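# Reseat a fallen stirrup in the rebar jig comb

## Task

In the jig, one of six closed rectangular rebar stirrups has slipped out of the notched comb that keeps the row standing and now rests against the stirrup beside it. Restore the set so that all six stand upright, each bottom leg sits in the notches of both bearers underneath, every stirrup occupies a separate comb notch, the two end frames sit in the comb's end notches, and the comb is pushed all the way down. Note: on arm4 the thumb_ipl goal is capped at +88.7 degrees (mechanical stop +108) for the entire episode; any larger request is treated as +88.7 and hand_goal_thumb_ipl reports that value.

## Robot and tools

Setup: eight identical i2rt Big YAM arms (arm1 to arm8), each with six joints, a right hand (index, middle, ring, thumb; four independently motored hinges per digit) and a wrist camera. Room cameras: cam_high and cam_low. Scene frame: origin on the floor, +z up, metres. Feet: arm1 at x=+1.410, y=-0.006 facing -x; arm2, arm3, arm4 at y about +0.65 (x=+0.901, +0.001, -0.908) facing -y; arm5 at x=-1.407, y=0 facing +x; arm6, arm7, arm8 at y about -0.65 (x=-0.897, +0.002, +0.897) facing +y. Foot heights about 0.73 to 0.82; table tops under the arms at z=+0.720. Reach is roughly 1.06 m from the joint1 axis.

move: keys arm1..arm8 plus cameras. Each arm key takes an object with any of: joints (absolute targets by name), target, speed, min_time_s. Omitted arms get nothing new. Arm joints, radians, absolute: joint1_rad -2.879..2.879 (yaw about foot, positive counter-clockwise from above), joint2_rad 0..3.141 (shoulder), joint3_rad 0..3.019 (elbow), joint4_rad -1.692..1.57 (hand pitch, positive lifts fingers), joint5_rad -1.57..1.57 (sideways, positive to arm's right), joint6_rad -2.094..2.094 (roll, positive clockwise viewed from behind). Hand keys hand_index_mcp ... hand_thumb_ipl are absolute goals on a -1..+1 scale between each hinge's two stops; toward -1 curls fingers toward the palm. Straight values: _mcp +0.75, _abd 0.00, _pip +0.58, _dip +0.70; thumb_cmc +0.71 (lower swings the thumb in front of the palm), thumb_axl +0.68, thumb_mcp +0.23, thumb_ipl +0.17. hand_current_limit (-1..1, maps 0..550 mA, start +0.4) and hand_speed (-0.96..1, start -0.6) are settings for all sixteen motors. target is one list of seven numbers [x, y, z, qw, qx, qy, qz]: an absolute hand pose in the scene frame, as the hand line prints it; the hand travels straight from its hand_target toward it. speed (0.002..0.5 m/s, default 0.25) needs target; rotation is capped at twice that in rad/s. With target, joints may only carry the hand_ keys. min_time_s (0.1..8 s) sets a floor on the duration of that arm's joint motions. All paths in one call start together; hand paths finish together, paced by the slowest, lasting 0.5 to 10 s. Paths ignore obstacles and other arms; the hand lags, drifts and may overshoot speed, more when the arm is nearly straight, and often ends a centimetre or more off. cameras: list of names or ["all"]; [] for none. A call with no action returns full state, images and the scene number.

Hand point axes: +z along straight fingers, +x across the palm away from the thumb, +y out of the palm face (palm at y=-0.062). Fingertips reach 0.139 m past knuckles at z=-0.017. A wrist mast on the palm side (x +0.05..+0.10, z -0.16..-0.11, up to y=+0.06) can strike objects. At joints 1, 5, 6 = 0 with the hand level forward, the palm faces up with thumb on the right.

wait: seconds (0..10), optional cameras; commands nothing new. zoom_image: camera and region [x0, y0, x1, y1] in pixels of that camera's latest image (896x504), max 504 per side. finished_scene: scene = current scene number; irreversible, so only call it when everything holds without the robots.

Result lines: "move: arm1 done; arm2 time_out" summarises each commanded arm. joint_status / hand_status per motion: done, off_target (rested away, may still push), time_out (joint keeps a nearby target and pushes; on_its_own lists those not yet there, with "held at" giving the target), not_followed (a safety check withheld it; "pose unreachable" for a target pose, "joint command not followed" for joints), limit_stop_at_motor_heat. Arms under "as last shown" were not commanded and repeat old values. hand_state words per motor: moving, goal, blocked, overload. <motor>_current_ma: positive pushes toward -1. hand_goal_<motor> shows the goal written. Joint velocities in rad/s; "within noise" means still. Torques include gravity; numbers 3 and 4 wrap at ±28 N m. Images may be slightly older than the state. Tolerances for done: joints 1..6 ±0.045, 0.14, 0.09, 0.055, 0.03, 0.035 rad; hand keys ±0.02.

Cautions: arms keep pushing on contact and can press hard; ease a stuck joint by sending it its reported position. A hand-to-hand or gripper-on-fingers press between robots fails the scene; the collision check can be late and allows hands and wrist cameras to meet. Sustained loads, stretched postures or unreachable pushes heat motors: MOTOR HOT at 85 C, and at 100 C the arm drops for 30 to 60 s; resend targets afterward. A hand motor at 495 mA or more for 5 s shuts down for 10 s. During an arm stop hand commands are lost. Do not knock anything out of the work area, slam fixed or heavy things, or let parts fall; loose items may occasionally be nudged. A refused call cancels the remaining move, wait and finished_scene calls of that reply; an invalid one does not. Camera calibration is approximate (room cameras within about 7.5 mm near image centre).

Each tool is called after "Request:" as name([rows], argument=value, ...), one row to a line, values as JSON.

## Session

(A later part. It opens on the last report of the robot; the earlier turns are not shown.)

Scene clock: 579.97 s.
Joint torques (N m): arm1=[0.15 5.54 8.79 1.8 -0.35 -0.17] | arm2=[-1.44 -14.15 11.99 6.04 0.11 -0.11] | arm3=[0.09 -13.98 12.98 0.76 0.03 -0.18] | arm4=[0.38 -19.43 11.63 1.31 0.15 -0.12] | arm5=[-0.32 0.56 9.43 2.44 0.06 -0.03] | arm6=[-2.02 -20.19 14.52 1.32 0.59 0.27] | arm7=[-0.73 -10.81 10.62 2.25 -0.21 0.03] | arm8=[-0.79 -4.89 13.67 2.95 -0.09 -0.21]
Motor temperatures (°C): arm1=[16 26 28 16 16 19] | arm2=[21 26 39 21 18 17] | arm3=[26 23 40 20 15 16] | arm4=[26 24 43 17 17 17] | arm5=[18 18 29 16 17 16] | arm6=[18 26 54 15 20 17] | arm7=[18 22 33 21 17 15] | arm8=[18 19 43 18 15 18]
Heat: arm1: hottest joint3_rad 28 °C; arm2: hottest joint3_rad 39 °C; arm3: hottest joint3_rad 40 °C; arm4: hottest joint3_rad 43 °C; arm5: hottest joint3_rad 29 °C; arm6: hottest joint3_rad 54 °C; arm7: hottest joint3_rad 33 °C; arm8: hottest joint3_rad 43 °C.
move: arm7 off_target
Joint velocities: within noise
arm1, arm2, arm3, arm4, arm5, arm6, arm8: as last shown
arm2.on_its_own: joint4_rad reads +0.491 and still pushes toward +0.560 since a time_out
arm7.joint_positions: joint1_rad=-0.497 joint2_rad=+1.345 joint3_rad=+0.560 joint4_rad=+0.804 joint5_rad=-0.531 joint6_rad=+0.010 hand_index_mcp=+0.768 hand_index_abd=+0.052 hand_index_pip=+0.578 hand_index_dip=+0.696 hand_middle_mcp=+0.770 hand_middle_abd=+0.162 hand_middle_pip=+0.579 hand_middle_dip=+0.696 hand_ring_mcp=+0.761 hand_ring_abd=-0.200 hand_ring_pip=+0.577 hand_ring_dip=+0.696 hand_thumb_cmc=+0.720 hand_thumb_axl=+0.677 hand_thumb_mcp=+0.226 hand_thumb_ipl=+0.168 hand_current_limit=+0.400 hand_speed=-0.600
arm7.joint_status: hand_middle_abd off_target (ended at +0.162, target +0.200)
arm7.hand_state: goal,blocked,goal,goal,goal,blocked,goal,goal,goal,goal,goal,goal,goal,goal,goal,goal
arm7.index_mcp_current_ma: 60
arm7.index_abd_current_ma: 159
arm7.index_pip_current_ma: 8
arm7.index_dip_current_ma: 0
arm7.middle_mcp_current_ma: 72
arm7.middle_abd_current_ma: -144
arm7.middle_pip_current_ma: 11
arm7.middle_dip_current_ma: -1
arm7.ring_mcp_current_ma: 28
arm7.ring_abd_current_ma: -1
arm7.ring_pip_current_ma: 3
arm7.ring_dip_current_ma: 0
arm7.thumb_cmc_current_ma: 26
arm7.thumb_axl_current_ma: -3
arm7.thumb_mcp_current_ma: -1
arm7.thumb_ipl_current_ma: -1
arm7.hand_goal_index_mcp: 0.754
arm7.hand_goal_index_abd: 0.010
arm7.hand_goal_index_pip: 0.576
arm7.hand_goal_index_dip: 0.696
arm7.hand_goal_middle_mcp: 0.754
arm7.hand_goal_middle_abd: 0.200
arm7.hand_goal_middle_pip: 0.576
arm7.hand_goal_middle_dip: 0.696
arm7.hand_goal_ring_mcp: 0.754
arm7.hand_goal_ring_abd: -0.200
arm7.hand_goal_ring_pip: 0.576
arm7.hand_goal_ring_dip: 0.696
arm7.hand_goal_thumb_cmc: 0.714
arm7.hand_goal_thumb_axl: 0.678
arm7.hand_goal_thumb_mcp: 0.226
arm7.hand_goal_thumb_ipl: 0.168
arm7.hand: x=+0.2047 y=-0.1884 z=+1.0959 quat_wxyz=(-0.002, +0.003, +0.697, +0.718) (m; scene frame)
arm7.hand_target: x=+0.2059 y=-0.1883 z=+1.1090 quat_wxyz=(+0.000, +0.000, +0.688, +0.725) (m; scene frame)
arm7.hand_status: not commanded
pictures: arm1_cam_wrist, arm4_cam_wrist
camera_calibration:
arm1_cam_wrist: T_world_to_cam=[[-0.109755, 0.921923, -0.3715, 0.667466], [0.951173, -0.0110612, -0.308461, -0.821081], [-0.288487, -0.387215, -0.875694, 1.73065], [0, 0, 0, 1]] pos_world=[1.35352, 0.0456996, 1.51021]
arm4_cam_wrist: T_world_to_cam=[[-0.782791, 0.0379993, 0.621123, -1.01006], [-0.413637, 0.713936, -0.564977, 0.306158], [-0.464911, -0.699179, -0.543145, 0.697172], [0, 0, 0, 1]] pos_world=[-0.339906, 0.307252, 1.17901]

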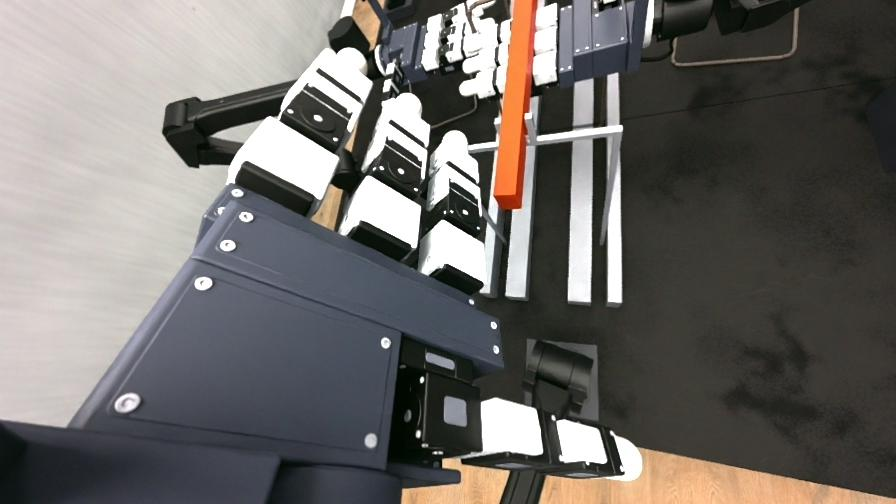

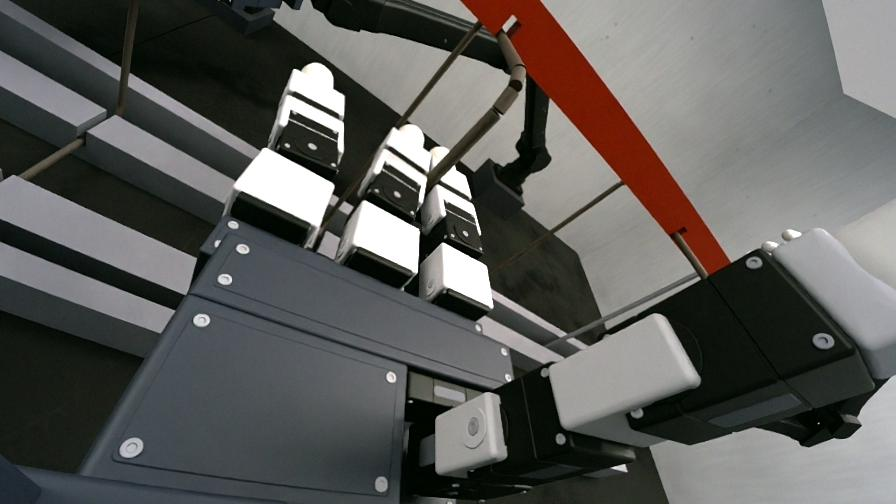

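Request:
move(arm2={"joints":{"joint4_rad":0.43,"joint3_rad":1.06},"min_time_s":1.0})

Request:
move(arm7={"joints":{"hand_index_abd":0.09,"hand_middle_abd":0.12}}, cameras=["arm3_cam_wrist","arm7_cam_wrist","cam_high"])

Request:
zoom_image(camera="arm3_cam_wrist", region=[430, 10, 490, 70])

Request:
zoom_image(camera="arm3_cam_wrist", region=[624, 212, 648, 236])

Request:
zoom_image(camera="cam_high", region=[425, 165, 455, 195])

Request:
zoom_image(camera="arm7_cam_wrist", region=[380, 80, 500, 200])

Scene clock: 585.50 s.
Joint torques (N m): arm1=[0.26 6.07 8.83 1.76 -0.31 -0.15] | arm2=[-1.32 -13.1 10.58 2.63 0.11 -0.12] | arm3=[0.03 -13.92 12.98 0.76 0.03 -0.18] | arm4=[-0.03 -18.55 11.64 1.09 0.08 -0.15] | arm5=[-0.38 0.56 9.43 2.44 0.06 -0.03] | arm6=[-1.96 -20.13 14.5 1.32 0.59 0.27] | arm7=[-0.85 -10.7 10.58 2.25 -0.22 0.03] | arm8=[-0.85 -4.89 13.67 3.02 -0.08 -0.21]
Motor temperatures (°C): arm1=[16 26 28 16 16 19] | arm2=[21 26 40 21 18 17] | arm3=[26 23 40 20 15 16] | arm4=[26 24 43 17 17 17] | arm5=[18 18 29 16 17 16] | arm6=[18 26 54 15 20 17] | arm7=[18 22 33 21 17 15] | arm8=[18 19 43 18 15 18]
Heat: arm1: hottest joint3_rad 28 °C; arm2: hottest joint3_rad 40 °C; arm3: hottest joint3_rad 40 °C; arm4: hottest joint3_rad 43 °C; arm5: hottest joint3_rad 29 °C; arm6: hottest joint3_rad 54 °C; arm7: hottest joint3_rad 33 °C; arm8: hottest joint3_rad 43 °C.
move: arm2 done
Joint velocities: within noise
arm1, arm3, arm4, arm5, arm6, arm7, arm8: as last shown
arm2.joint_positions: joint1_rad=+0.075 joint2_rad=+1.513 joint3_rad=+1.040 joint4_rad=+0.439 joint5_rad=+0.058 joint6_rad=+0.007 hand_index_mcp=+0.774 hand_index_abd=+0.001 hand_index_pip=+0.577 hand_index_dip=+0.696 hand_middle_mcp=+0.773 hand_middle_abd=+0.001 hand_middle_pip=+0.577 hand_middle_dip=+0.696 hand_ring_mcp=+0.772 hand_ring_abd=+0.001 hand_ring_pip=+0.577 hand_ring_dip=+0.696 hand_thumb_cmc=-0.568 hand_thumb_axl=+0.677 hand_thumb_mcp=+0.226 hand_thumb_ipl=+0.168 hand_current_limit=+0.400 hand_speed=-0.600
arm2.joint_status: all done
arm2.hand_state: goal,goal,goal,goal,goal,goal,goal,goal,goal,goal,goal,goal,goal,goal,goal,goal
arm2.index_mcp_current_ma: 9
arm2.index_abd_current_ma: 0
arm2.index_pip_current_ma: 0
arm2.index_dip_current_ma: 0
arm2.middle_mcp_current_ma: 8
arm2.middle_abd_current_ma: 0
arm2.middle_pip_current_ma: 0
arm2.middle_dip_current_ma: 0
arm2.ring_mcp_current_ma: 7
arm2.ring_abd_current_ma: 0
arm2.ring_pip_current_ma: 0
arm2.ring_dip_current_ma: 0
arm2.thumb_cmc_current_ma: 0
arm2.thumb_axl_current_ma: 0
arm2.thumb_mcp_current_ma: 0
arm2.thumb_ipl_current_ma: 0
arm2.hand_goal_index_mcp: 0.754
arm2.hand_goal_index_abd: 0.000
arm2.hand_goal_index_pip: 0.576
arm2.hand_goal_index_dip: 0.696
arm2.hand_goal_middle_mcp: 0.754
arm2.hand_goal_middle_abd: 0.000
arm2.hand_goal_middle_pip: 0.576
arm2.hand_goal_middle_dip: 0.696
arm2.hand_goal_ring_mcp: 0.754
arm2.hand_goal_ring_abd: 0.000
arm2.hand_goal_ring_pip: 0.576
arm2.hand_goal_ring_dip: 0.696
arm2.hand_goal_thumb_cmc: -0.570
arm2.hand_goal_thumb_axl: 0.678
arm2.hand_goal_thumb_mcp: 0.226
arm2.hand_goal_thumb_ipl: 0.168
arm2.hand: x=+0.9201 y=-0.0035 z=+1.2389 quat_wxyz=(+0.696, +0.718, +0.008, +0.002) (m; scene frame)
arm2.hand_target: x=+0.9115 y=-0.0022 z=+1.2569 quat_wxyz=(+0.704, +0.710, +0.006, -0.007) (m; scene frame)
arm2.hand_status: not commanded
pictures: none

Scene clock: 586.03 s.
Joint torques (N m): arm1=[0.73 5.6 9.05 1.81 -0.31 -0.11] | arm2=[-1.32 -13.16 10.56 2.61 0.11 -0.12] | arm3=[0.03 -13.98 12.97 0.76 0.03 -0.18] | arm4=[0.15 -19.55 11.62 1.14 0.08 -0.09] | arm5=[-0.32 0.56 9.43 2.44 0.06 -0.03] | arm6=[-1.9 -20.19 14.5 1.32 0.59 0.27] | arm7=[-0.62 -10.81 10.59 2.29 -0.21 0.03] | arm8=[-0.79 -4.84 13.67 2.97 -0.08 -0.21]
Motor temperatures (°C): arm1=[16 26 28 16 16 19] | arm2=[21 26 40 21 18 17] | arm3=[26 23 40 20 15 16] | arm4=[26 24 43 17 17 17] | arm5=[18 18 29 16 17 16] | arm6=[18 26 54 15 20 17] | arm7=[18 22 33 21 17 15] | arm8=[18 19 43 18 15 18]
Heat: arm1: hottest joint3_rad 28 °C; arm2: hottest joint3_rad 40 °C; arm3: hottest joint3_rad 40 °C; arm4: hottest joint3_rad 43 °C; arm5: hottest joint3_rad 29 °C; arm6: hottest joint3_rad 54 °C; arm7: hottest joint3_rad 33 °C; arm8: hottest joint3_rad 43 °C.
move: arm7 done
Joint velocities: within noise
arm1, arm2, arm3, arm4, arm5, arm6, arm8: as last shown
arm7.joint_positions: joint1_rad=-0.497 joint2_rad=+1.345 joint3_rad=+0.560 joint4_rad=+0.804 joint5_rad=-0.531 joint6_rad=+0.010 hand_index_mcp=+0.768 hand_index_abd=+0.088 hand_index_pip=+0.578 hand_index_dip=+0.696 hand_middle_mcp=+0.770 hand_middle_abd=+0.121 hand_middle_pip=+0.579 hand_middle_dip=+0.696 hand_ring_mcp=+0.761 hand_ring_abd=-0.200 hand_ring_pip=+0.577 hand_ring_dip=+0.696 hand_thumb_cmc=+0.720 hand_thumb_axl=+0.677 hand_thumb_mcp=+0.226 hand_thumb_ipl=+0.168 hand_current_limit=+0.400 hand_speed=-0.600
arm7.joint_status: all done
arm7.hand_state: goal,goal,goal,goal,goal,goal,goal,goal,goal,goal,goal,goal,goal,goal,goal,goal
arm7.index_mcp_current_ma: 60
arm7.index_abd_current_ma: -5
arm7.index_pip_current_ma: 8
arm7.index_dip_current_ma: 0
arm7.middle_mcp_current_ma: 72
arm7.middle_abd_current_ma: 4
arm7.middle_pip_current_ma: 11
arm7.middle_dip_current_ma: -1
arm7.ring_mcp_current_ma: 28
arm7.ring_abd_current_ma: -1
arm7.ring_pip_current_ma: 3
arm7.ring_dip_current_ma: 0
arm7.thumb_cmc_current_ma: 26
arm7.thumb_axl_current_ma: -3
arm7.thumb_mcp_current_ma: -1
arm7.thumb_ipl_current_ma: -1
arm7.hand_goal_index_mcp: 0.754
arm7.hand_goal_index_abd: 0.090
arm7.hand_goal_index_pip: 0.576
arm7.hand_goal_index_dip: 0.696
arm7.hand_goal_middle_mcp: 0.754
arm7.hand_goal_middle_abd: 0.120
arm7.hand_goal_middle_pip: 0.576
arm7.hand_goal_middle_dip: 0.696
arm7.hand_goal_ring_mcp: 0.754
arm7.hand_goal_ring_abd: -0.200
arm7.hand_goal_ring_pip: 0.576
arm7.hand_goal_ring_dip: 0.696
arm7.hand_goal_thumb_cmc: 0.714
arm7.hand_goal_thumb_axl: 0.678
arm7.hand_goal_thumb_mcp: 0.226
arm7.hand_goal_thumb_ipl: 0.168
arm7.hand: x=+0.2047 y=-0.1884 z=+1.0959 quat_wxyz=(-0.002, +0.003, +0.697, +0.718) (m; scene frame)
arm7.hand_target: x=+0.2059 y=-0.1883 z=+1.1090 quat_wxyz=(+0.000, +0.000, +0.688, +0.725) (m; scene frame)
arm7.hand_status: not commanded
pictures: arm3_cam_wrist, arm7_cam_wrist, cam_high
camera_calibration:
arm3_cam_wrist: T_world_to_cam=[[-0.772972, 0.0494343, 0.632512, -0.330132], [-0.422369, 0.703824, -0.571171, 0.705602], [-0.473412, -0.708652, -0.523156, 1.11718], [0, 0, 0, 1]] pos_world=[0.571727, 0.311391, 1.19629]
arm7_cam_wrist: T_world_to_cam=[[0.799795, -0.011599, 0.600161, -0.791701], [0.393815, -0.744429, -0.539199, 0.318998], [0.453031, 0.667601, -0.590823, 0.800999], [0, 0, 0, 1]] pos_world=[0.144695, -0.30646, 1.1204]

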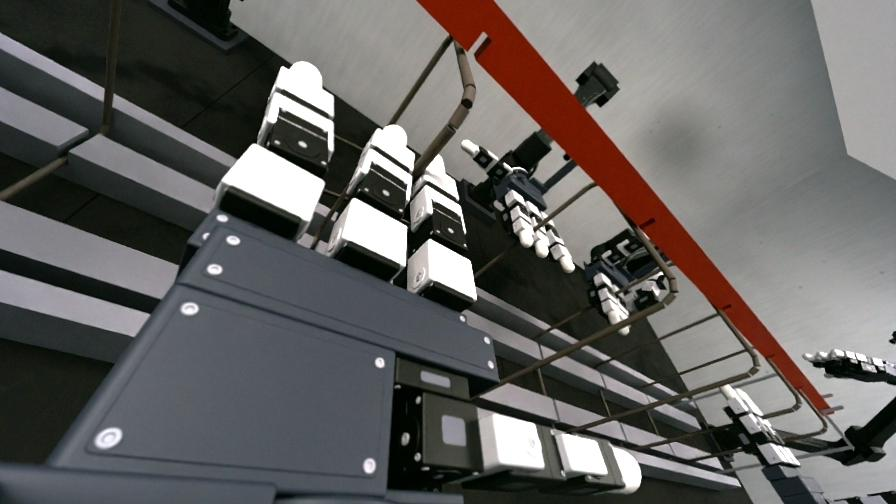

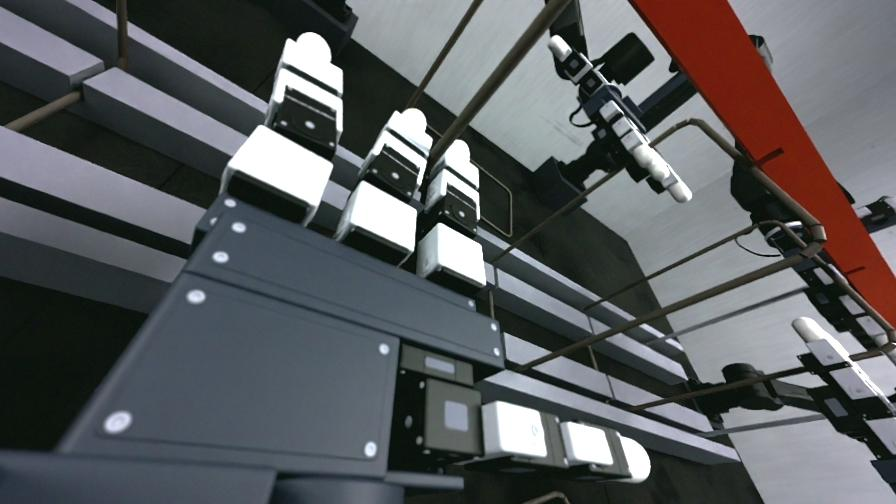

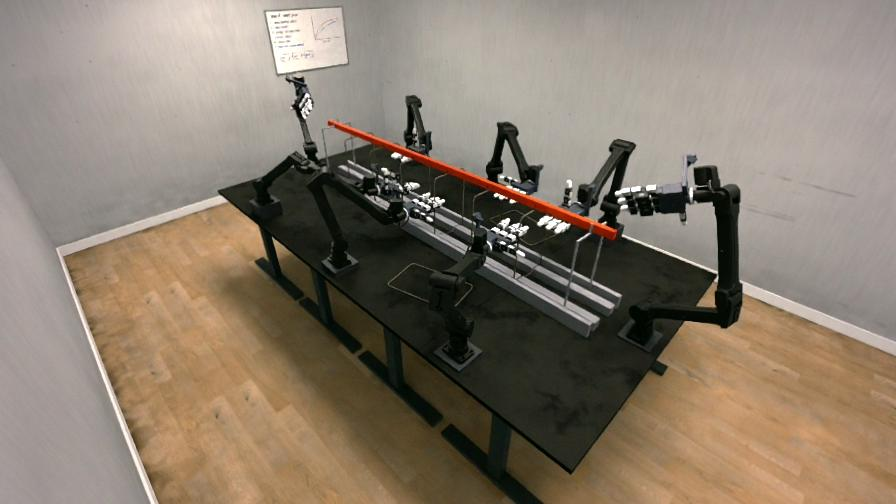

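Scaled by 8.400.

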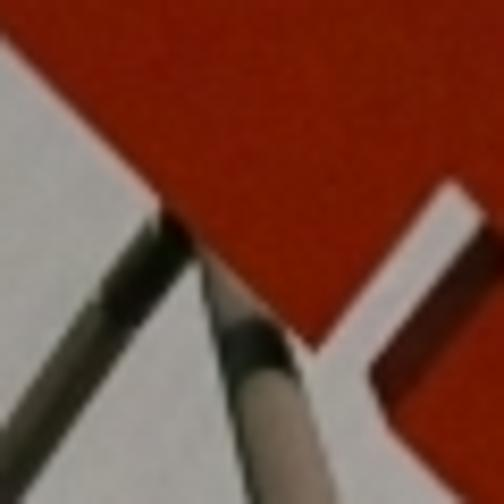

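Scaled by 21.000.

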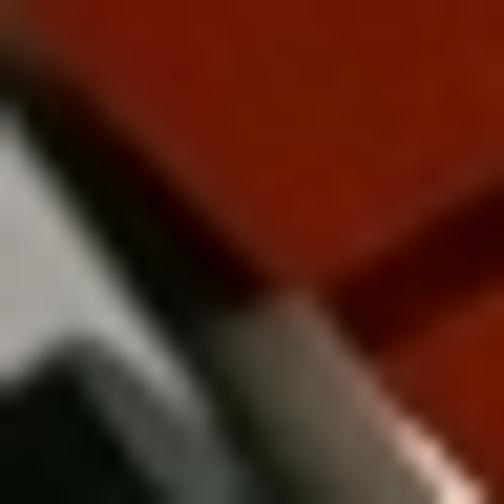

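Scaled by 16.800.

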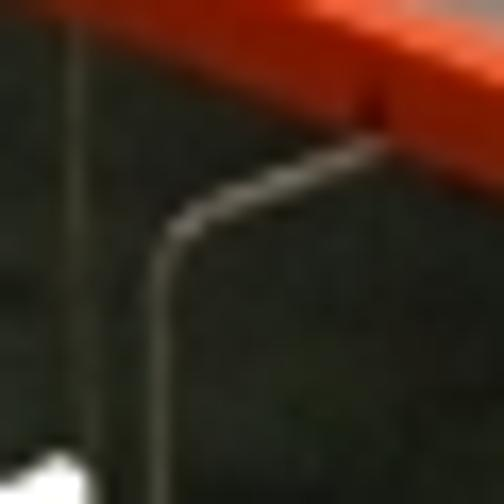

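Scaled by 4.200.

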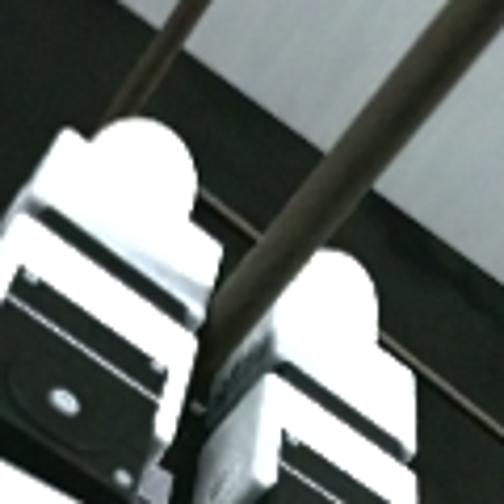

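Request:
move(arm7={"joints":{"hand_index_abd":0.03,"hand_middle_abd":0.12}})

Scene clock: 589.83 s.
Joint torques (N m): arm1=[0.03 6.01 8.73 1.62 -0.33 -0.17] | arm2=[-1.32 -13.22 10.59 2.61 0.11 -0.11] | arm3=[0.03 -14.04 12.98 0.77 0.03 -0.18] | arm4=[0.03 -18.9 11.6 1.16 0.13 -0.11] | arm5=[-0.32 0.62 9.43 2.44 0.07 -0.03] | arm6=[-1.96 -20.19 14.5 1.32 0.59 0.27] | arm7=[-0.67 -10.7 10.58 2.25 -0.21 0.02] | arm8=[-0.85 -4.84 13.67 2.99 -0.08 -0.22]
Motor temperatures (°C): arm1=[16 26 28 16 16 19] | arm2=[21 26 40 20 18 17] | arm3=[26 23 40 20 15 16] | arm4=[26 24 43 17 17 17] | arm5=[18 18 30 16 17 16] | arm6=[18 26 54 15 20 17] | arm7=[18 22 33 21 17 15] | arm8=[18 19 43 18 15 18]
Heat: arm1: hottest joint3_rad 28 °C; arm2: hottest joint3_rad 40 °C; arm3: hottest joint3_rad 40 °C; arm4: hottest joint3_rad 43 °C; arm5: hottest joint3_rad 30 °C; arm6: hottest joint3_rad 54 °C; arm7: hottest joint3_rad 33 °C; arm8: hottest joint3_rad 43 °C.
move: arm7 done
Joint velocities: within noise
arm1, arm2, arm3, arm4, arm5, arm6, arm8: as last shown
arm7.joint_positions: joint1_rad=-0.497 joint2_rad=+1.345 joint3_rad=+0.560 joint4_rad=+0.804 joint5_rad=-0.531 joint6_rad=+0.010 hand_index_mcp=+0.768 hand_index_abd=+0.033 hand_index_pip=+0.578 hand_index_dip=+0.696 hand_middle_mcp=+0.770 hand_middle_abd=+0.121 hand_middle_pip=+0.579 hand_middle_dip=+0.696 hand_ring_mcp=+0.761 hand_ring_abd=-0.200 hand_ring_pip=+0.577 hand_ring_dip=+0.696 hand_thumb_cmc=+0.720 hand_thumb_axl=+0.677 hand_thumb_mcp=+0.226 hand_thumb_ipl=+0.168 hand_current_limit=+0.400 hand_speed=-0.600
arm7.joint_status: all done
arm7.hand_state: goal,goal,goal,goal,goal,goal,goal,goal,goal,goal,goal,goal,goal,goal,goal,goal
arm7.index_mcp_current_ma: 60
arm7.index_abd_current_ma: 9
arm7.index_pip_current_ma: 8
arm7.index_dip_current_ma: 0
arm7.middle_mcp_current_ma: 72
arm7.middle_abd_current_ma: 4
arm7.middle_pip_current_ma: 11
arm7.middle_dip_current_ma: -1
arm7.ring_mcp_current_ma: 28
arm7.ring_abd_current_ma: -1
arm7.ring_pip_current_ma: 3
arm7.ring_dip_current_ma: 0
arm7.thumb_cmc_current_ma: 26
arm7.thumb_axl_current_ma: -3
arm7.thumb_mcp_current_ma: -1
arm7.thumb_ipl_current_ma: -1
arm7.hand_goal_index_mcp: 0.754
arm7.hand_goal_index_abd: 0.030
arm7.hand_goal_index_pip: 0.576
arm7.hand_goal_index_dip: 0.696
arm7.hand_goal_middle_mcp: 0.754
arm7.hand_goal_middle_abd: 0.120
arm7.hand_goal_middle_pip: 0.576
arm7.hand_goal_middle_dip: 0.696
arm7.hand_goal_ring_mcp: 0.754
arm7.hand_goal_ring_abd: -0.200
arm7.hand_goal_ring_pip: 0.576
arm7.hand_goal_ring_dip: 0.696
arm7.hand_goal_thumb_cmc: 0.714
arm7.hand_goal_thumb_axl: 0.678
arm7.hand_goal_thumb_mcp: 0.226
arm7.hand_goal_thumb_ipl: 0.168
arm7.hand: x=+0.2047 y=-0.1884 z=+1.0959 quat_wxyz=(-0.002, +0.003, +0.697, +0.718) (m; scene frame)
arm7.hand_target: x=+0.2059 y=-0.1883 z=+1.1090 quat_wxyz=(+0.000, +0.000, +0.688, +0.725) (m; scene frame)
arm7.hand_status: not commanded
pictures: none

Request:
move(arm7={"joints":{"hand_index_abd":-0.02,"hand_middle_abd":0.12}}, cameras=["cam_high"])

Request:
zoom_image(camera="cam_high", region=[425, 165, 455, 195])

Scene clock: 590.93 s.
Joint torques (N m): arm1=[0.5 6.59 8.64 1.61 -0.33 -0.16] | arm2=[-1.44 -13.22 10.56 2.62 0.11 -0.11] | arm3=[0.09 -14.04 12.98 0.77 0.03 -0.18] | arm4=[-0.15 -19.08 11.69 1.28 0.1 -0.09] | arm5=[-0.32 0.56 9.43 2.44 0.06 -0.03] | arm6=[-1.96 -20.19 14.49 1.31 0.59 0.27] | arm7=[-0.5 -10.93 10.59 2.25 -0.21 0.04] | arm8=[-0.79 -5.01 13.64 3 -0.08 -0.22]
Motor temperatures (°C): arm1=[16 26 28 16 16 19] | arm2=[21 26 40 20 18 17] | arm3=[26 23 40 20 15 16] | arm4=[26 24 43 17 17 17] | arm5=[18 18 30 16 17 16] | arm6=[18 26 54 15 20 17] | arm7=[18 22 33 21 17 15] | arm8=[18 19 43 18 15 18]
Heat: arm1: hottest joint3_rad 28 °C; arm2: hottest joint3_rad 40 °C; arm3: hottest joint3_rad 40 °C; arm4: hottest joint3_rad 43 °C; arm5: hottest joint3_rad 30 °C; arm6: hottest joint3_rad 54 °C; arm7: hottest joint3_rad 33 °C; arm8: hottest joint3_rad 43 °C.
move: arm7 off_target
Joint velocities: within noise
arm1, arm2, arm3, arm4, arm5, arm6, arm8: as last shown
arm7.joint_positions: joint1_rad=-0.497 joint2_rad=+1.345 joint3_rad=+0.560 joint4_rad=+0.804 joint5_rad=-0.531 joint6_rad=+0.010 hand_index_mcp=+0.768 hand_index_abd=+0.008 hand_index_pip=+0.578 hand_index_dip=+0.696 hand_middle_mcp=+0.770 hand_middle_abd=+0.115 hand_middle_pip=+0.579 hand_middle_dip=+0.696 hand_ring_mcp=+0.761 hand_ring_abd=-0.200 hand_ring_pip=+0.577 hand_ring_dip=+0.696 hand_thumb_cmc=+0.720 hand_thumb_axl=+0.677 hand_thumb_mcp=+0.226 hand_thumb_ipl=+0.168 hand_current_limit=+0.400 hand_speed=-0.600
arm7.joint_status: hand_index_abd off_target (ended at +0.008, target -0.020); the others done
arm7.hand_state: goal,blocked,goal,goal,goal,goal,goal,goal,goal,goal,goal,goal,goal,goal,goal,goal
arm7.index_mcp_current_ma: 60
arm7.index_abd_current_ma: 104
arm7.index_pip_current_ma: 8
arm7.index_dip_current_ma: 0
arm7.middle_mcp_current_ma: 72
arm7.middle_abd_current_ma: -15
arm7.middle_pip_current_ma: 11
arm7.middle_dip_current_ma: -1
arm7.ring_mcp_current_ma: 28
arm7.ring_abd_current_ma: -1
arm7.ring_pip_current_ma: 3
arm7.ring_dip_current_ma: 0
arm7.thumb_cmc_current_ma: 26
arm7.thumb_axl_current_ma: -3
arm7.thumb_mcp_current_ma: -1
arm7.thumb_ipl_current_ma: -1
arm7.hand_goal_index_mcp: 0.754
arm7.hand_goal_index_abd: -0.020
arm7.hand_goal_index_pip: 0.576
arm7.hand_goal_index_dip: 0.696
arm7.hand_goal_middle_mcp: 0.754
arm7.hand_goal_middle_abd: 0.120
arm7.hand_goal_middle_pip: 0.576
arm7.hand_goal_middle_dip: 0.696
arm7.hand_goal_ring_mcp: 0.754
arm7.hand_goal_ring_abd: -0.200
arm7.hand_goal_ring_pip: 0.576
arm7.hand_goal_ring_dip: 0.696
arm7.hand_goal_thumb_cmc: 0.714
arm7.hand_goal_thumb_axl: 0.678
arm7.hand_goal_thumb_mcp: 0.226
arm7.hand_goal_thumb_ipl: 0.168
arm7.hand: x=+0.2047 y=-0.1884 z=+1.0959 quat_wxyz=(-0.002, +0.003, +0.697, +0.718) (m; scene frame)
arm7.hand_target: x=+0.2059 y=-0.1883 z=+1.1090 quat_wxyz=(+0.000, +0.000, +0.688, +0.725) (m; scene frame)
arm7.hand_status: not commanded
pictures: cam_high

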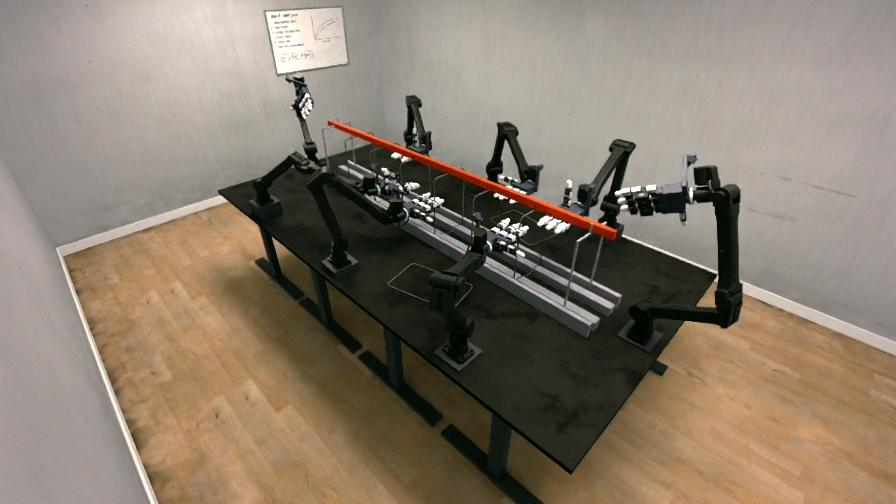

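Scaled by 16.800.

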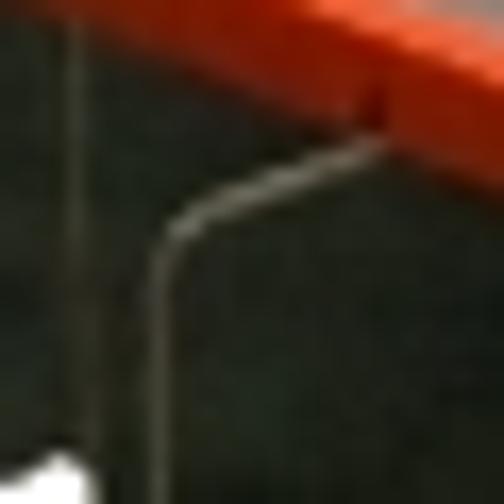

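Request:
move(arm2={"joints":{"joint4_rad":0.57,"joint3_rad":1.09},"min_time_s":1.0}, arm7={"joints":{"hand_index_abd":-0.02,"hand_middle_abd":0.16}}, cameras=["cam_high","arm3_cam_wrist"])

Request:
zoom_image(camera="cam_high", region=[425, 165, 455, 195])

Request:
zoom_image(camera="arm3_cam_wrist", region=[430, 10, 490, 70])

Request:
zoom_image(camera="arm3_cam_wrist", region=[624, 212, 648, 236])

Scene clock: 594.90 s.
Joint torques (N m): arm1=[0.38 5.95 8.8 1.62 -0.33 -0.19] | arm2=[-1.44 -14.39 12.7 6.15 0.1 -0.11] | arm3=[0.09 -14.04 12.98 0.77 0.03 -0.18] | arm4=[0.44 -19.6 11.44 1.09 0.11 -0.07] | arm5=[-0.32 0.56 9.42 2.44 0.06 -0.03] | arm6=[-1.96 -20.19 14.5 1.32 0.59 0.27] | arm7=[-0.56 -10.75 10.65 2.25 -0.21 0.05] | arm8=[-0.67 -4.72 13.65 2.97 -0.08 -0.22]
Motor temperatures (°C): arm1=[16 26 28 16 16 19] | arm2=[21 26 41 20 18 17] | arm3=[26 23 40 20 15 16] | arm4=[26 24 43 17 17 17] | arm5=[18 18 30 16 17 16] | arm6=[18 26 54 15 20 17] | arm7=[18 22 33 21 17 15] | arm8=[18 19 43 18 15 18]
Heat: arm1: hottest joint3_rad 28 °C; arm2: hottest joint3_rad 41 °C; arm3: hottest joint3_rad 40 °C; arm4: hottest joint3_rad 43 °C; arm5: hottest joint3_rad 30 °C; arm6: hottest joint3_rad 54 °C; arm7: hottest joint3_rad 33 °C; arm8: hottest joint3_rad 43 °C.
move: arm2 time_out; arm7 off_target
Joint velocities: within noise
arm1.joint_positions: joint1_rad=-0.255 joint2_rad=+0.577 joint3_rad=+1.767 joint4_rad=-1.583 joint5_rad=-0.468 joint6_rad=+0.886 hand_index_mcp=+0.755 hand_index_abd=+0.001 hand_index_pip=+0.577 hand_index_dip=+0.696 hand_middle_mcp=+0.755 hand_middle_abd=+0.001 hand_middle_pip=+0.577 hand_middle_dip=+0.696 hand_ring_mcp=+0.756 hand_ring_abd=+0.001 hand_ring_pip=+0.577 hand_ring_dip=+0.696 hand_thumb_cmc=+0.715 hand_thumb_axl=+0.677 hand_thumb_mcp=+0.226 hand_thumb_ipl=+0.168 hand_current_limit=+0.400 hand_speed=-0.600
arm1.joint_status: not commanded
arm1.hand_state: goal,goal,goal,goal,goal,goal,goal,goal,goal,goal,goal,goal,goal,goal,goal,goal
arm1.index_mcp_current_ma: 0
arm1.index_abd_current_ma: 0
arm1.index_pip_current_ma: 0
arm1.index_dip_current_ma: 0
arm1.middle_mcp_current_ma: 0
arm1.middle_abd_current_ma: 0
arm1.middle_pip_current_ma: 0
arm1.middle_dip_current_ma: 0
arm1.ring_mcp_current_ma: 0
arm1.ring_abd_current_ma: 0
arm1.ring_pip_current_ma: 0
arm1.ring_dip_current_ma: 0
arm1.thumb_cmc_current_ma: 0
arm1.thumb_axl_current_ma: 0
arm1.thumb_mcp_current_ma: 0
arm1.thumb_ipl_current_ma: 0
arm1.hand_goal_index_mcp: 0.754
arm1.hand_goal_index_abd: 0.000
arm1.hand_goal_index_pip: 0.576
arm1.hand_goal_index_dip: 0.696
arm1.hand_goal_middle_mcp: 0.754
arm1.hand_goal_middle_abd: 0.000
arm1.hand_goal_middle_pip: 0.576
arm1.hand_goal_middle_dip: 0.696
arm1.hand_goal_ring_mcp: 0.754
arm1.hand_goal_ring_abd: 0.000
arm1.hand_goal_ring_pip: 0.576
arm1.hand_goal_ring_dip: 0.696
arm1.hand_goal_thumb_cmc: 0.714
arm1.hand_goal_thumb_axl: 0.678
arm1.hand_goal_thumb_mcp: 0.226
arm1.hand_goal_thumb_ipl: 0.168
arm1.hand: x=+1.2665 y=+0.0303 z=+1.4081 quat_wxyz=(+0.568, +0.297, -0.764, -0.067) (m; scene frame)
arm1.hand_target: x=+1.2701 y=+0.0299 z=+1.4197 quat_wxyz=(+0.573, +0.298, -0.760, -0.075) (m; scene frame)
arm1.hand_status: not commanded
arm2.joint_positions: joint1_rad=+0.075 joint2_rad=+1.528 joint3_rad=+1.040 joint4_rad=+0.498 joint5_rad=+0.058 joint6_rad=+0.007 hand_index_mcp=+0.775 hand_index_abd=+0.001 hand_index_pip=+0.577 hand_index_dip=+0.696 hand_middle_mcp=+0.773 hand_middle_abd=+0.001 hand_middle_pip=+0.577 hand_middle_dip=+0.696 hand_ring_mcp=+0.772 hand_ring_abd=+0.001 hand_ring_pip=+0.577 hand_ring_dip=+0.696 hand_thumb_cmc=-0.568 hand_thumb_axl=+0.677 hand_thumb_mcp=+0.226 hand_thumb_ipl=+0.168 hand_current_limit=+0.400 hand_speed=-0.600
arm2.joint_status: joint4_rad time_out (moved +0.060 of +0.131); the others done
arm2.hand_state: blocked,goal,goal,goal,goal,goal,goal,goal,goal,goal,goal,goal,goal,goal,goal,goal
arm2.index_mcp_current_ma: 10
arm2.index_abd_current_ma: 0
arm2.index_pip_current_ma: 0
arm2.index_dip_current_ma: 0
arm2.middle_mcp_current_ma: 8
arm2.middle_abd_current_ma: 0
arm2.middle_pip_current_ma: 0
arm2.middle_dip_current_ma: 0
arm2.ring_mcp_current_ma: 7
arm2.ring_abd_current_ma: 0
arm2.ring_pip_current_ma: 0
arm2.ring_dip_current_ma: 0
arm2.thumb_cmc_current_ma: 0
arm2.thumb_axl_current_ma: 0
arm2.thumb_mcp_current_ma: 0
arm2.thumb_ipl_current_ma: 0
arm2.hand_goal_index_mcp: 0.754
arm2.hand_goal_index_abd: 0.000
arm2.hand_goal_index_pip: 0.576
arm2.hand_goal_index_dip: 0.696
arm2.hand_goal_middle_mcp: 0.754
arm2.hand_goal_middle_abd: 0.000
arm2.hand_goal_middle_pip: 0.576
arm2.hand_goal_middle_dip: 0.696
arm2.hand_goal_ring_mcp: 0.754
arm2.hand_goal_ring_abd: 0.000
arm2.hand_goal_ring_pip: 0.576
arm2.hand_goal_ring_dip: 0.696
arm2.hand_goal_thumb_cmc: -0.570
arm2.hand_goal_thumb_axl: 0.678
arm2.hand_goal_thumb_mcp: 0.226
arm2.hand_goal_thumb_ipl: 0.168
arm2.on_its_own: joint4_rad reads +0.498 and still pushes toward +0.570 since a time_out
arm2.hand: x=+0.9201 y=-0.0031 z=+1.2437 quat_wxyz=(+0.712, +0.703, +0.007, +0.003) (m; scene frame)
arm2.hand_target: x=+0.9113 y=+0.0106 z=+1.3077 quat_wxyz=(+0.762, +0.648, +0.002, -0.003) (m; scene frame)
arm2.hand_status: not commanded
arm3.joint_positions: joint1_rad=+1.087 joint2_rad=+1.883 joint3_rad=+1.388 joint4_rad=+0.471 joint5_rad=+1.048 joint6_rad=+0.016 hand_index_mcp=+0.764 hand_index_abd=-0.056 hand_index_pip=+0.577 hand_index_dip=+0.696 hand_middle_mcp=+0.764 hand_middle_abd=+0.052 hand_middle_pip=+0.577 hand_middle_dip=+0.696 hand_ring_mcp=+0.762 hand_ring_abd=-0.197 hand_ring_pip=+0.577 hand_ring_dip=+0.696 hand_thumb_cmc=+0.722 hand_thumb_axl=+0.677 hand_thumb_mcp=+0.226 hand_thumb_ipl=+0.168 hand_current_limit=+0.400 hand_speed=-0.600
arm3.joint_status: not commanded
arm3.hand_state: goal,blocked,goal,goal,goal,blocked,goal,goal,goal,goal,goal,goal,goal,goal,goal,goal
arm3.index_mcp_current_ma: 24
arm3.index_abd_current_ma: 117
arm3.index_pip_current_ma: 1
arm3.index_dip_current_ma: 0
arm3.middle_mcp_current_ma: 24
arm3.middle_abd_current_ma: -131
arm3.middle_pip_current_ma: 2
arm3.middle_dip_current_ma: 0
arm3.ring_mcp_current_ma: 18
arm3.ring_abd_current_ma: 5
arm3.ring_pip_current_ma: 1
arm3.ring_dip_current_ma: 0
arm3.thumb_cmc_current_ma: 17
arm3.thumb_axl_current_ma: -1
arm3.thumb_mcp_current_ma: 0
arm3.thumb_ipl_current_ma: 0
arm3.hand_goal_index_mcp: 0.754
arm3.hand_goal_index_abd: -0.100
arm3.hand_goal_index_pip: 0.576
arm3.hand_goal_index_dip: 0.696
arm3.hand_goal_middle_mcp: 0.754
arm3.hand_goal_middle_abd: 0.100
arm3.hand_goal_middle_pip: 0.576
arm3.hand_goal_middle_dip: 0.696
arm3.hand_goal_ring_mcp: 0.754
arm3.hand_goal_ring_abd: -0.200
arm3.hand_goal_ring_pip: 0.576
arm3.hand_goal_ring_dip: 0.696
arm3.hand_goal_thumb_cmc: 0.714
arm3.hand_goal_thumb_axl: 0.678
arm3.hand_goal_thumb_mcp: 0.226
arm3.hand_goal_thumb_ipl: 0.168
arm3.hand: x=+0.5090 y=+0.1846 z=+1.1705 quat_wxyz=(+0.708, +0.707, +0.000, +0.005) (m; scene frame)
arm3.hand_target: x=+0.5193 y=+0.1747 z=+1.1676 quat_wxyz=(+0.707, +0.707, +0.000, +0.000) (m; scene frame)
arm3.hand_status: not commanded
arm4.joint_positions: joint1_rad=+1.097 joint2_rad=+1.908 joint3_rad=+1.321 joint4_rad=+0.585 joint5_rad=+1.085 joint6_rad=-0.010 hand_index_mcp=+0.761 hand_index_abd=-0.097 hand_index_pip=+0.578 hand_index_dip=+0.697 hand_middle_mcp=+0.758 hand_middle_abd=+0.086 hand_middle_pip=+0.576 hand_middle_dip=+0.697 hand_ring_mcp=+0.761 hand_ring_abd=-0.197 hand_ring_pip=+0.577 hand_ring_dip=+0.696 hand_thumb_cmc=-0.567 hand_thumb_axl=+0.677 hand_thumb_mcp=+0.226 hand_thumb_ipl=+0.168 hand_current_limit=+0.400 hand_speed=-0.600
arm4.joint_status: not commanded
arm4.hand_state: goal,goal,goal,goal,goal,goal,goal,goal,goal,goal,goal,goal,goal,goal,goal,goal
arm4.index_mcp_current_ma: 30
arm4.index_abd_current_ma: 9
arm4.index_pip_current_ma: 8
arm4.index_dip_current_ma: 3
arm4.middle_mcp_current_ma: 17
arm4.middle_abd_current_ma: -49
arm4.middle_pip_current_ma: 1
arm4.middle_dip_current_ma: 2
arm4.ring_mcp_current_ma: 29
arm4.ring_abd_current_ma: 9
arm4.ring_pip_current_ma: 2
arm4.ring_dip_current_ma: 0
arm4.thumb_cmc_current_ma: 9
arm4.thumb_axl_current_ma: -3
arm4.thumb_mcp_current_ma: -1
arm4.thumb_ipl_current_ma: -1
arm4.hand_goal_index_mcp: 0.754
arm4.hand_goal_index_abd: -0.100
arm4.hand_goal_index_pip: 0.576
arm4.hand_goal_index_dip: 0.696
arm4.hand_goal_middle_mcp: 0.754
arm4.hand_goal_middle_abd: 0.100
arm4.hand_goal_middle_pip: 0.576
arm4.hand_goal_middle_dip: 0.696
arm4.hand_goal_ring_mcp: 0.754
arm4.hand_goal_ring_abd: -0.200
arm4.hand_goal_ring_pip: 0.576
arm4.hand_goal_ring_dip: 0.696
arm4.hand_goal_thumb_cmc: -0.570
arm4.hand_goal_thumb_axl: 0.678
arm4.hand_goal_thumb_mcp: 0.226
arm4.hand_goal_thumb_ipl: 0.168
arm4.hand: x=-0.4037 y=+0.1881 z=+1.1524 quat_wxyz=(+0.704, +0.710, -0.003, -0.005) (m; scene frame)
arm4.hand_target: x=-0.3871 y=+0.1908 z=+1.1608 quat_wxyz=(+0.707, +0.707, +0.000, +0.000) (m; scene frame)
arm4.hand_status: not commanded
arm5.joint_positions: joint1_rad=-0.432 joint2_rad=+0.645 joint3_rad=+1.439 joint4_rad=-1.339 joint5_rad=-0.024 joint6_rad=+1.060 hand_index_mcp=+0.755 hand_index_abd=+0.000 hand_index_pip=+0.577 hand_index_dip=+0.696 hand_middle_mcp=+0.755 hand_middle_abd=+0.000 hand_middle_pip=+0.577 hand_middle_dip=+0.696 hand_ring_mcp=+0.755 hand_ring_abd=+0.000 hand_ring_pip=+0.577 hand_ring_dip=+0.696 hand_thumb_cmc=+0.715 hand_thumb_axl=+0.677 hand_thumb_mcp=+0.226 hand_thumb_ipl=+0.168 hand_current_limit=+0.400 hand_speed=-0.600
arm5.joint_status: not commanded
arm5.hand_state: goal,goal,goal,goal,goal,goal,goal,goal,goal,goal,goal,goal,goal,goal,goal,goal
arm5.index_mcp_current_ma: 2
arm5.index_abd_current_ma: 0
arm5.index_pip_current_ma: 1
arm5.index_dip_current_ma: 0
arm5.middle_mcp_current_ma: 2
arm5.middle_abd_current_ma: 0
arm5.middle_pip_current_ma: 1
arm5.middle_dip_current_ma: 0
arm5.ring_mcp_current_ma: 2
arm5.ring_abd_current_ma: 0
arm5.ring_pip_current_ma: 1
arm5.ring_dip_current_ma: 0
arm5.thumb_cmc_current_ma: 2
arm5.thumb_axl_current_ma: -1
arm5.thumb_mcp_current_ma: 0
arm5.thumb_ipl_current_ma: -1
arm5.hand_goal_index_mcp: 0.754
arm5.hand_goal_index_abd: 0.000
arm5.hand_goal_index_pip: 0.576
arm5.hand_goal_index_dip: 0.696
arm5.hand_goal_middle_mcp: 0.754
arm5.hand_goal_middle_abd: 0.000
arm5.hand_goal_middle_pip: 0.576
arm5.hand_goal_middle_dip: 0.696
arm5.hand_goal_ring_mcp: 0.754
arm5.hand_goal_ring_abd: 0.000
arm5.hand_goal_ring_pip: 0.576
arm5.hand_goal_ring_dip: 0.696
arm5.hand_goal_thumb_cmc: 0.714
arm5.hand_goal_thumb_axl: 0.678
arm5.hand_goal_thumb_mcp: 0.226
arm5.hand_goal_thumb_ipl: 0.168
arm5.hand: x=-1.2037 y=-0.1706 z=+1.3222 quat_wxyz=(+0.202, +0.869, +0.061, +0.447) (m; scene frame)
arm5.hand_target: x=-1.2070 y=-0.1693 z=+1.3377 quat_wxyz=(+0.209, +0.860, +0.061, +0.461) (m; scene frame)
arm5.hand_status: not commanded
arm6.joint_positions: joint1_rad=-1.102 joint2_rad=+2.511 joint3_rad=+2.271 joint4_rad=+0.223 joint5_rad=-0.696 joint6_rad=-0.023 hand_index_mcp=+0.761 hand_index_abd=-0.095 hand_index_pip=+0.579 hand_index_dip=+0.696 hand_middle_mcp=+0.776 hand_middle_abd=+0.096 hand_middle_pip=+0.579 hand_middle_dip=+0.696 hand_ring_mcp=-0.499 hand_ring_abd=-0.201 hand_ring_pip=-0.199 hand_ring_dip=+0.696 hand_thumb_cmc=-0.571 hand_thumb_axl=+0.677 hand_thumb_mcp=+0.226 hand_thumb_ipl=+0.168 hand_current_limit=+0.400 hand_speed=-0.600
arm6.joint_status: not commanded
arm6.hand_state: goal,blocked,goal,goal,blocked,blocked,goal,goal,goal,goal,goal,goal,goal,goal,goal,goal
arm6.index_mcp_current_ma: 1
arm6.index_abd_current_ma: 10
arm6.index_pip_current_ma: 0
arm6.index_dip_current_ma: 0
arm6.middle_mcp_current_ma: 11
arm6.middle_abd_current_ma: -9
arm6.middle_pip_current_ma: 0
arm6.middle_dip_current_ma: 0
arm6.ring_mcp_current_ma: 0
arm6.ring_abd_current_ma: 0
arm6.ring_pip_current_ma: 0
arm6.ring_dip_current_ma: 0
arm6.thumb_cmc_current_ma: 0
arm6.thumb_axl_current_ma: 0
arm6.thumb_mcp_current_ma: 0
arm6.thumb_ipl_current_ma: 0
arm6.hand_goal_index_mcp: 0.754
arm6.hand_goal_index_abd: -0.120
arm6.hand_goal_index_pip: 0.576
arm6.hand_goal_index_dip: 0.696
arm6.hand_goal_middle_mcp: 0.754
arm6.hand_goal_middle_abd: 0.120
arm6.hand_goal_middle_pip: 0.576
arm6.hand_goal_middle_dip: 0.696
arm6.hand_goal_ring_mcp: -0.500
arm6.hand_goal_ring_abd: -0.200
arm6.hand_goal_ring_pip: -0.200
arm6.hand_goal_ring_dip: 0.696
arm6.hand_goal_thumb_cmc: -0.570
arm6.hand_goal_thumb_axl: 0.678
arm6.hand_goal_thumb_mcp: 0.226
arm6.hand_goal_thumb_ipl: 0.168
arm6.hand: x=-0.0874 y=-0.1272 z=+1.0971 quat_wxyz=(+0.136, +0.138, +0.697, +0.690) (m; scene frame)
arm6.hand_target: x=-0.0624 y=-0.1490 z=+1.0954 quat_wxyz=(+0.153, +0.154, +0.690, +0.690) (m; scene frame)
arm6.hand_status: not commanded
arm7.joint_positions: joint1_rad=-0.497 joint2_rad=+1.345 joint3_rad=+0.560 joint4_rad=+0.804 joint5_rad=-0.531 joint6_rad=+0.010 hand_index_mcp=+0.768 hand_index_abd=+0.008 hand_index_pip=+0.578 hand_index_dip=+0.696 hand_middle_mcp=+0.770 hand_middle_abd=+0.120 hand_middle_pip=+0.579 hand_middle_dip=+0.696 hand_ring_mcp=+0.761 hand_ring_abd=-0.200 hand_ring_pip=+0.577 hand_ring_dip=+0.696 hand_thumb_cmc=+0.720 hand_thumb_axl=+0.677 hand_thumb_mcp=+0.226 hand_thumb_ipl=+0.168 hand_current_limit=+0.400 hand_speed=-0.600
arm7.joint_status: hand_index_abd off_target (ended at +0.008, target -0.020); hand_middle_abd off_target (ended at +0.120, target +0.160)
arm7.hand_state: goal,blocked,goal,goal,goal,blocked,goal,goal,goal,goal,goal,goal,goal,goal,goal,goal
arm7.index_mcp_current_ma: 60
arm7.index_abd_current_ma: 104
arm7.index_pip_current_ma: 8
arm7.index_dip_current_ma: 0
arm7.middle_mcp_current_ma: 72
arm7.middle_abd_current_ma: -153
arm7.middle_pip_current_ma: 11
arm7.middle_dip_current_ma: -1
arm7.ring_mcp_current_ma: 28
arm7.ring_abd_current_ma: -1
arm7.ring_pip_current_ma: 3
arm7.ring_dip_current_ma: 0
arm7.thumb_cmc_current_ma: 26
arm7.thumb_axl_current_ma: -3
arm7.thumb_mcp_current_ma: -1
arm7.thumb_ipl_current_ma: -1
arm7.hand_goal_index_mcp: 0.754
arm7.hand_goal_index_abd: -0.020
arm7.hand_goal_index_pip: 0.576
arm7.hand_goal_index_dip: 0.696
arm7.hand_goal_middle_mcp: 0.754
arm7.hand_goal_middle_abd: 0.160
arm7.hand_goal_middle_pip: 0.576
arm7.hand_goal_middle_dip: 0.696
arm7.hand_goal_ring_mcp: 0.754
arm7.hand_goal_ring_abd: -0.200
arm7.hand_goal_ring_pip: 0.576
arm7.hand_goal_ring_dip: 0.696
arm7.hand_goal_thumb_cmc: 0.714
arm7.hand_goal_thumb_axl: 0.678
arm7.hand_goal_thumb_mcp: 0.226
arm7.hand_goal_thumb_ipl: 0.168
arm7.hand: x=+0.2047 y=-0.1884 z=+1.0959 quat_wxyz=(-0.002, +0.003, +0.697, +0.718) (m; scene frame)
arm7.hand_target: x=+0.2059 y=-0.1883 z=+1.1090 quat_wxyz=(+0.000, +0.000, +0.688, +0.725) (m; scene frame)
arm7.hand_status: not commanded
arm8.joint_positions: joint1_rad=+0.413 joint2_rad=+0.957 joint3_rad=+0.597 joint4_rad=+0.357 joint5_rad=+0.419 joint6_rad=-0.013 hand_index_mcp=+0.763 hand_index_abd=-0.027 hand_index_pip=+0.577 hand_index_dip=+0.696 hand_middle_mcp=+0.762 hand_middle_abd=+0.059 hand_middle_pip=+0.577 hand_middle_dip=+0.696 hand_ring_mcp=+0.761 hand_ring_abd=-0.197 hand_ring_pip=+0.577 hand_ring_dip=+0.696 hand_thumb_cmc=+0.721 hand_thumb_axl=+0.677 hand_thumb_mcp=+0.225 hand_thumb_ipl=+0.168 hand_current_limit=+0.400 hand_speed=-0.600
arm8.joint_status: not commanded
arm8.hand_state: goal,blocked,goal,goal,goal,blocked,goal,goal,goal,goal,goal,goal,goal,goal,goal,goal
arm8.index_mcp_current_ma: 45
arm8.index_abd_current_ma: 202
arm8.index_pip_current_ma: 4
arm8.index_dip_current_ma: 0
arm8.middle_mcp_current_ma: 43
arm8.middle_abd_current_ma: -178
arm8.middle_pip_current_ma: 4
arm8.middle_dip_current_ma: 0
arm8.ring_mcp_current_ma: 38
arm8.ring_abd_current_ma: 14
arm8.ring_pip_current_ma: 4
arm8.ring_dip_current_ma: 0
arm8.thumb_cmc_current_ma: 33
arm8.thumb_axl_current_ma: -4
arm8.thumb_mcp_current_ma: -4
arm8.thumb_ipl_current_ma: -2
arm8.hand_goal_index_mcp: 0.754
arm8.hand_goal_index_abd: -0.074
arm8.hand_goal_index_pip: 0.576
arm8.hand_goal_index_dip: 0.696
arm8.hand_goal_middle_mcp: 0.754
arm8.hand_goal_middle_abd: 0.100
arm8.hand_goal_middle_pip: 0.576
arm8.hand_goal_middle_dip: 0.696
arm8.hand_goal_ring_mcp: 0.754
arm8.hand_goal_ring_abd: -0.200
arm8.hand_goal_ring_pip: 0.576
arm8.hand_goal_ring_dip: 0.696
arm8.hand_goal_thumb_cmc: 0.714
arm8.hand_goal_thumb_axl: 0.678
arm8.hand_goal_thumb_mcp: 0.226
arm8.hand_goal_thumb_ipl: 0.168
arm8.hand: x=+0.7930 y=-0.2054 z=+1.1632 quat_wxyz=(+0.003, -0.011, +0.706, +0.708) (m; scene frame)
arm8.hand_target: x=+0.7969 y=-0.2021 z=+1.1961 quat_wxyz=(+0.000, +0.000, +0.685, +0.728) (m; scene frame)
arm8.hand_status: not commanded
pictures: arm3_cam_wrist, cam_high
camera_calibration:
arm3_cam_wrist: T_world_to_cam=[[-0.772972, 0.0494343, 0.632512, -0.330132], [-0.422369, 0.703824, -0.571171, 0.705602], [-0.473412, -0.708652, -0.523156, 1.11718], [0, 0, 0, 1]] pos_world=[0.571727, 0.311391, 1.19629]

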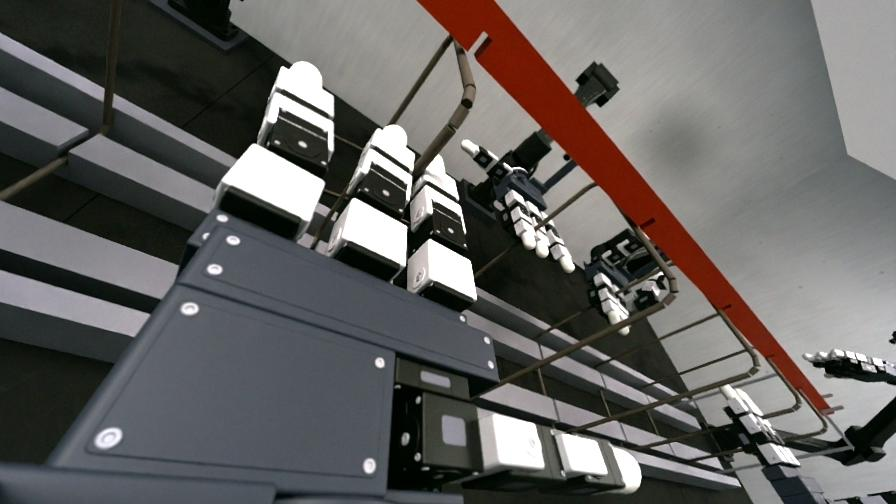

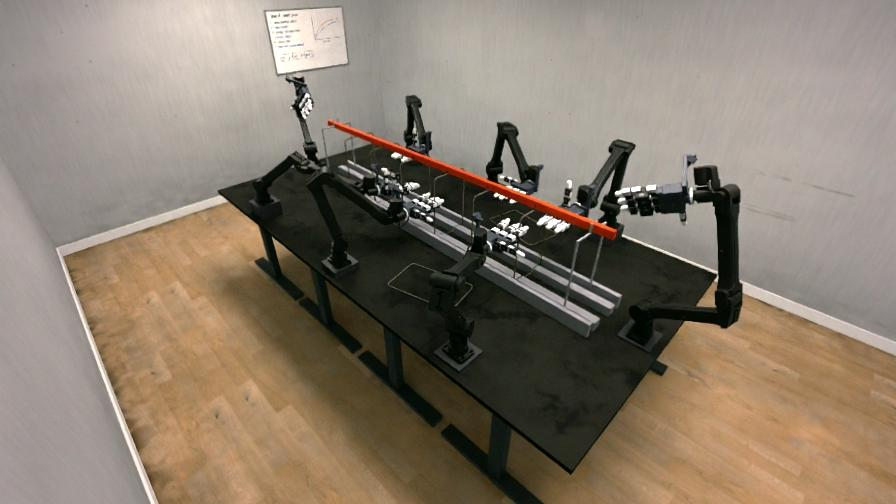

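Scaled by 16.800.

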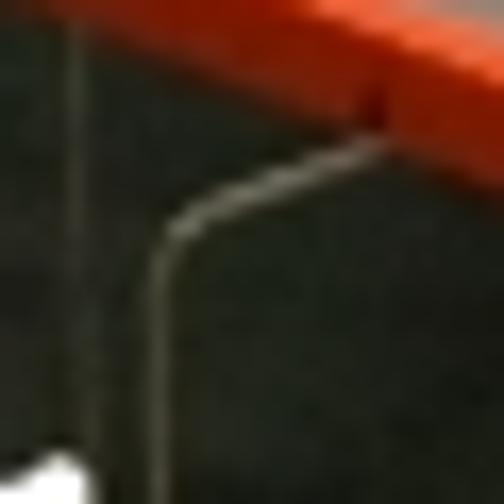

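Scaled by 8.400.

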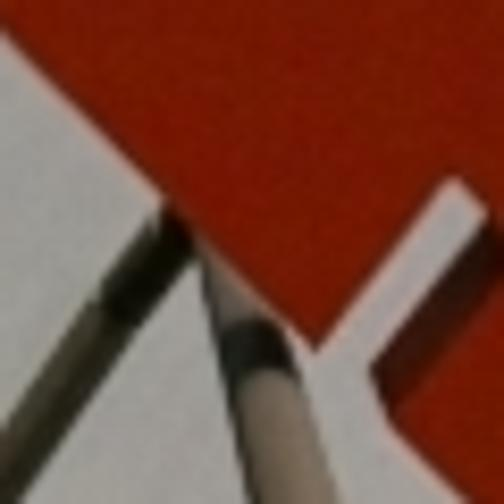

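Scaled by 21.000.

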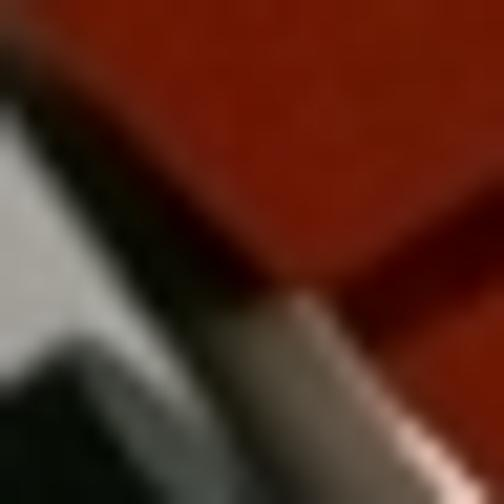

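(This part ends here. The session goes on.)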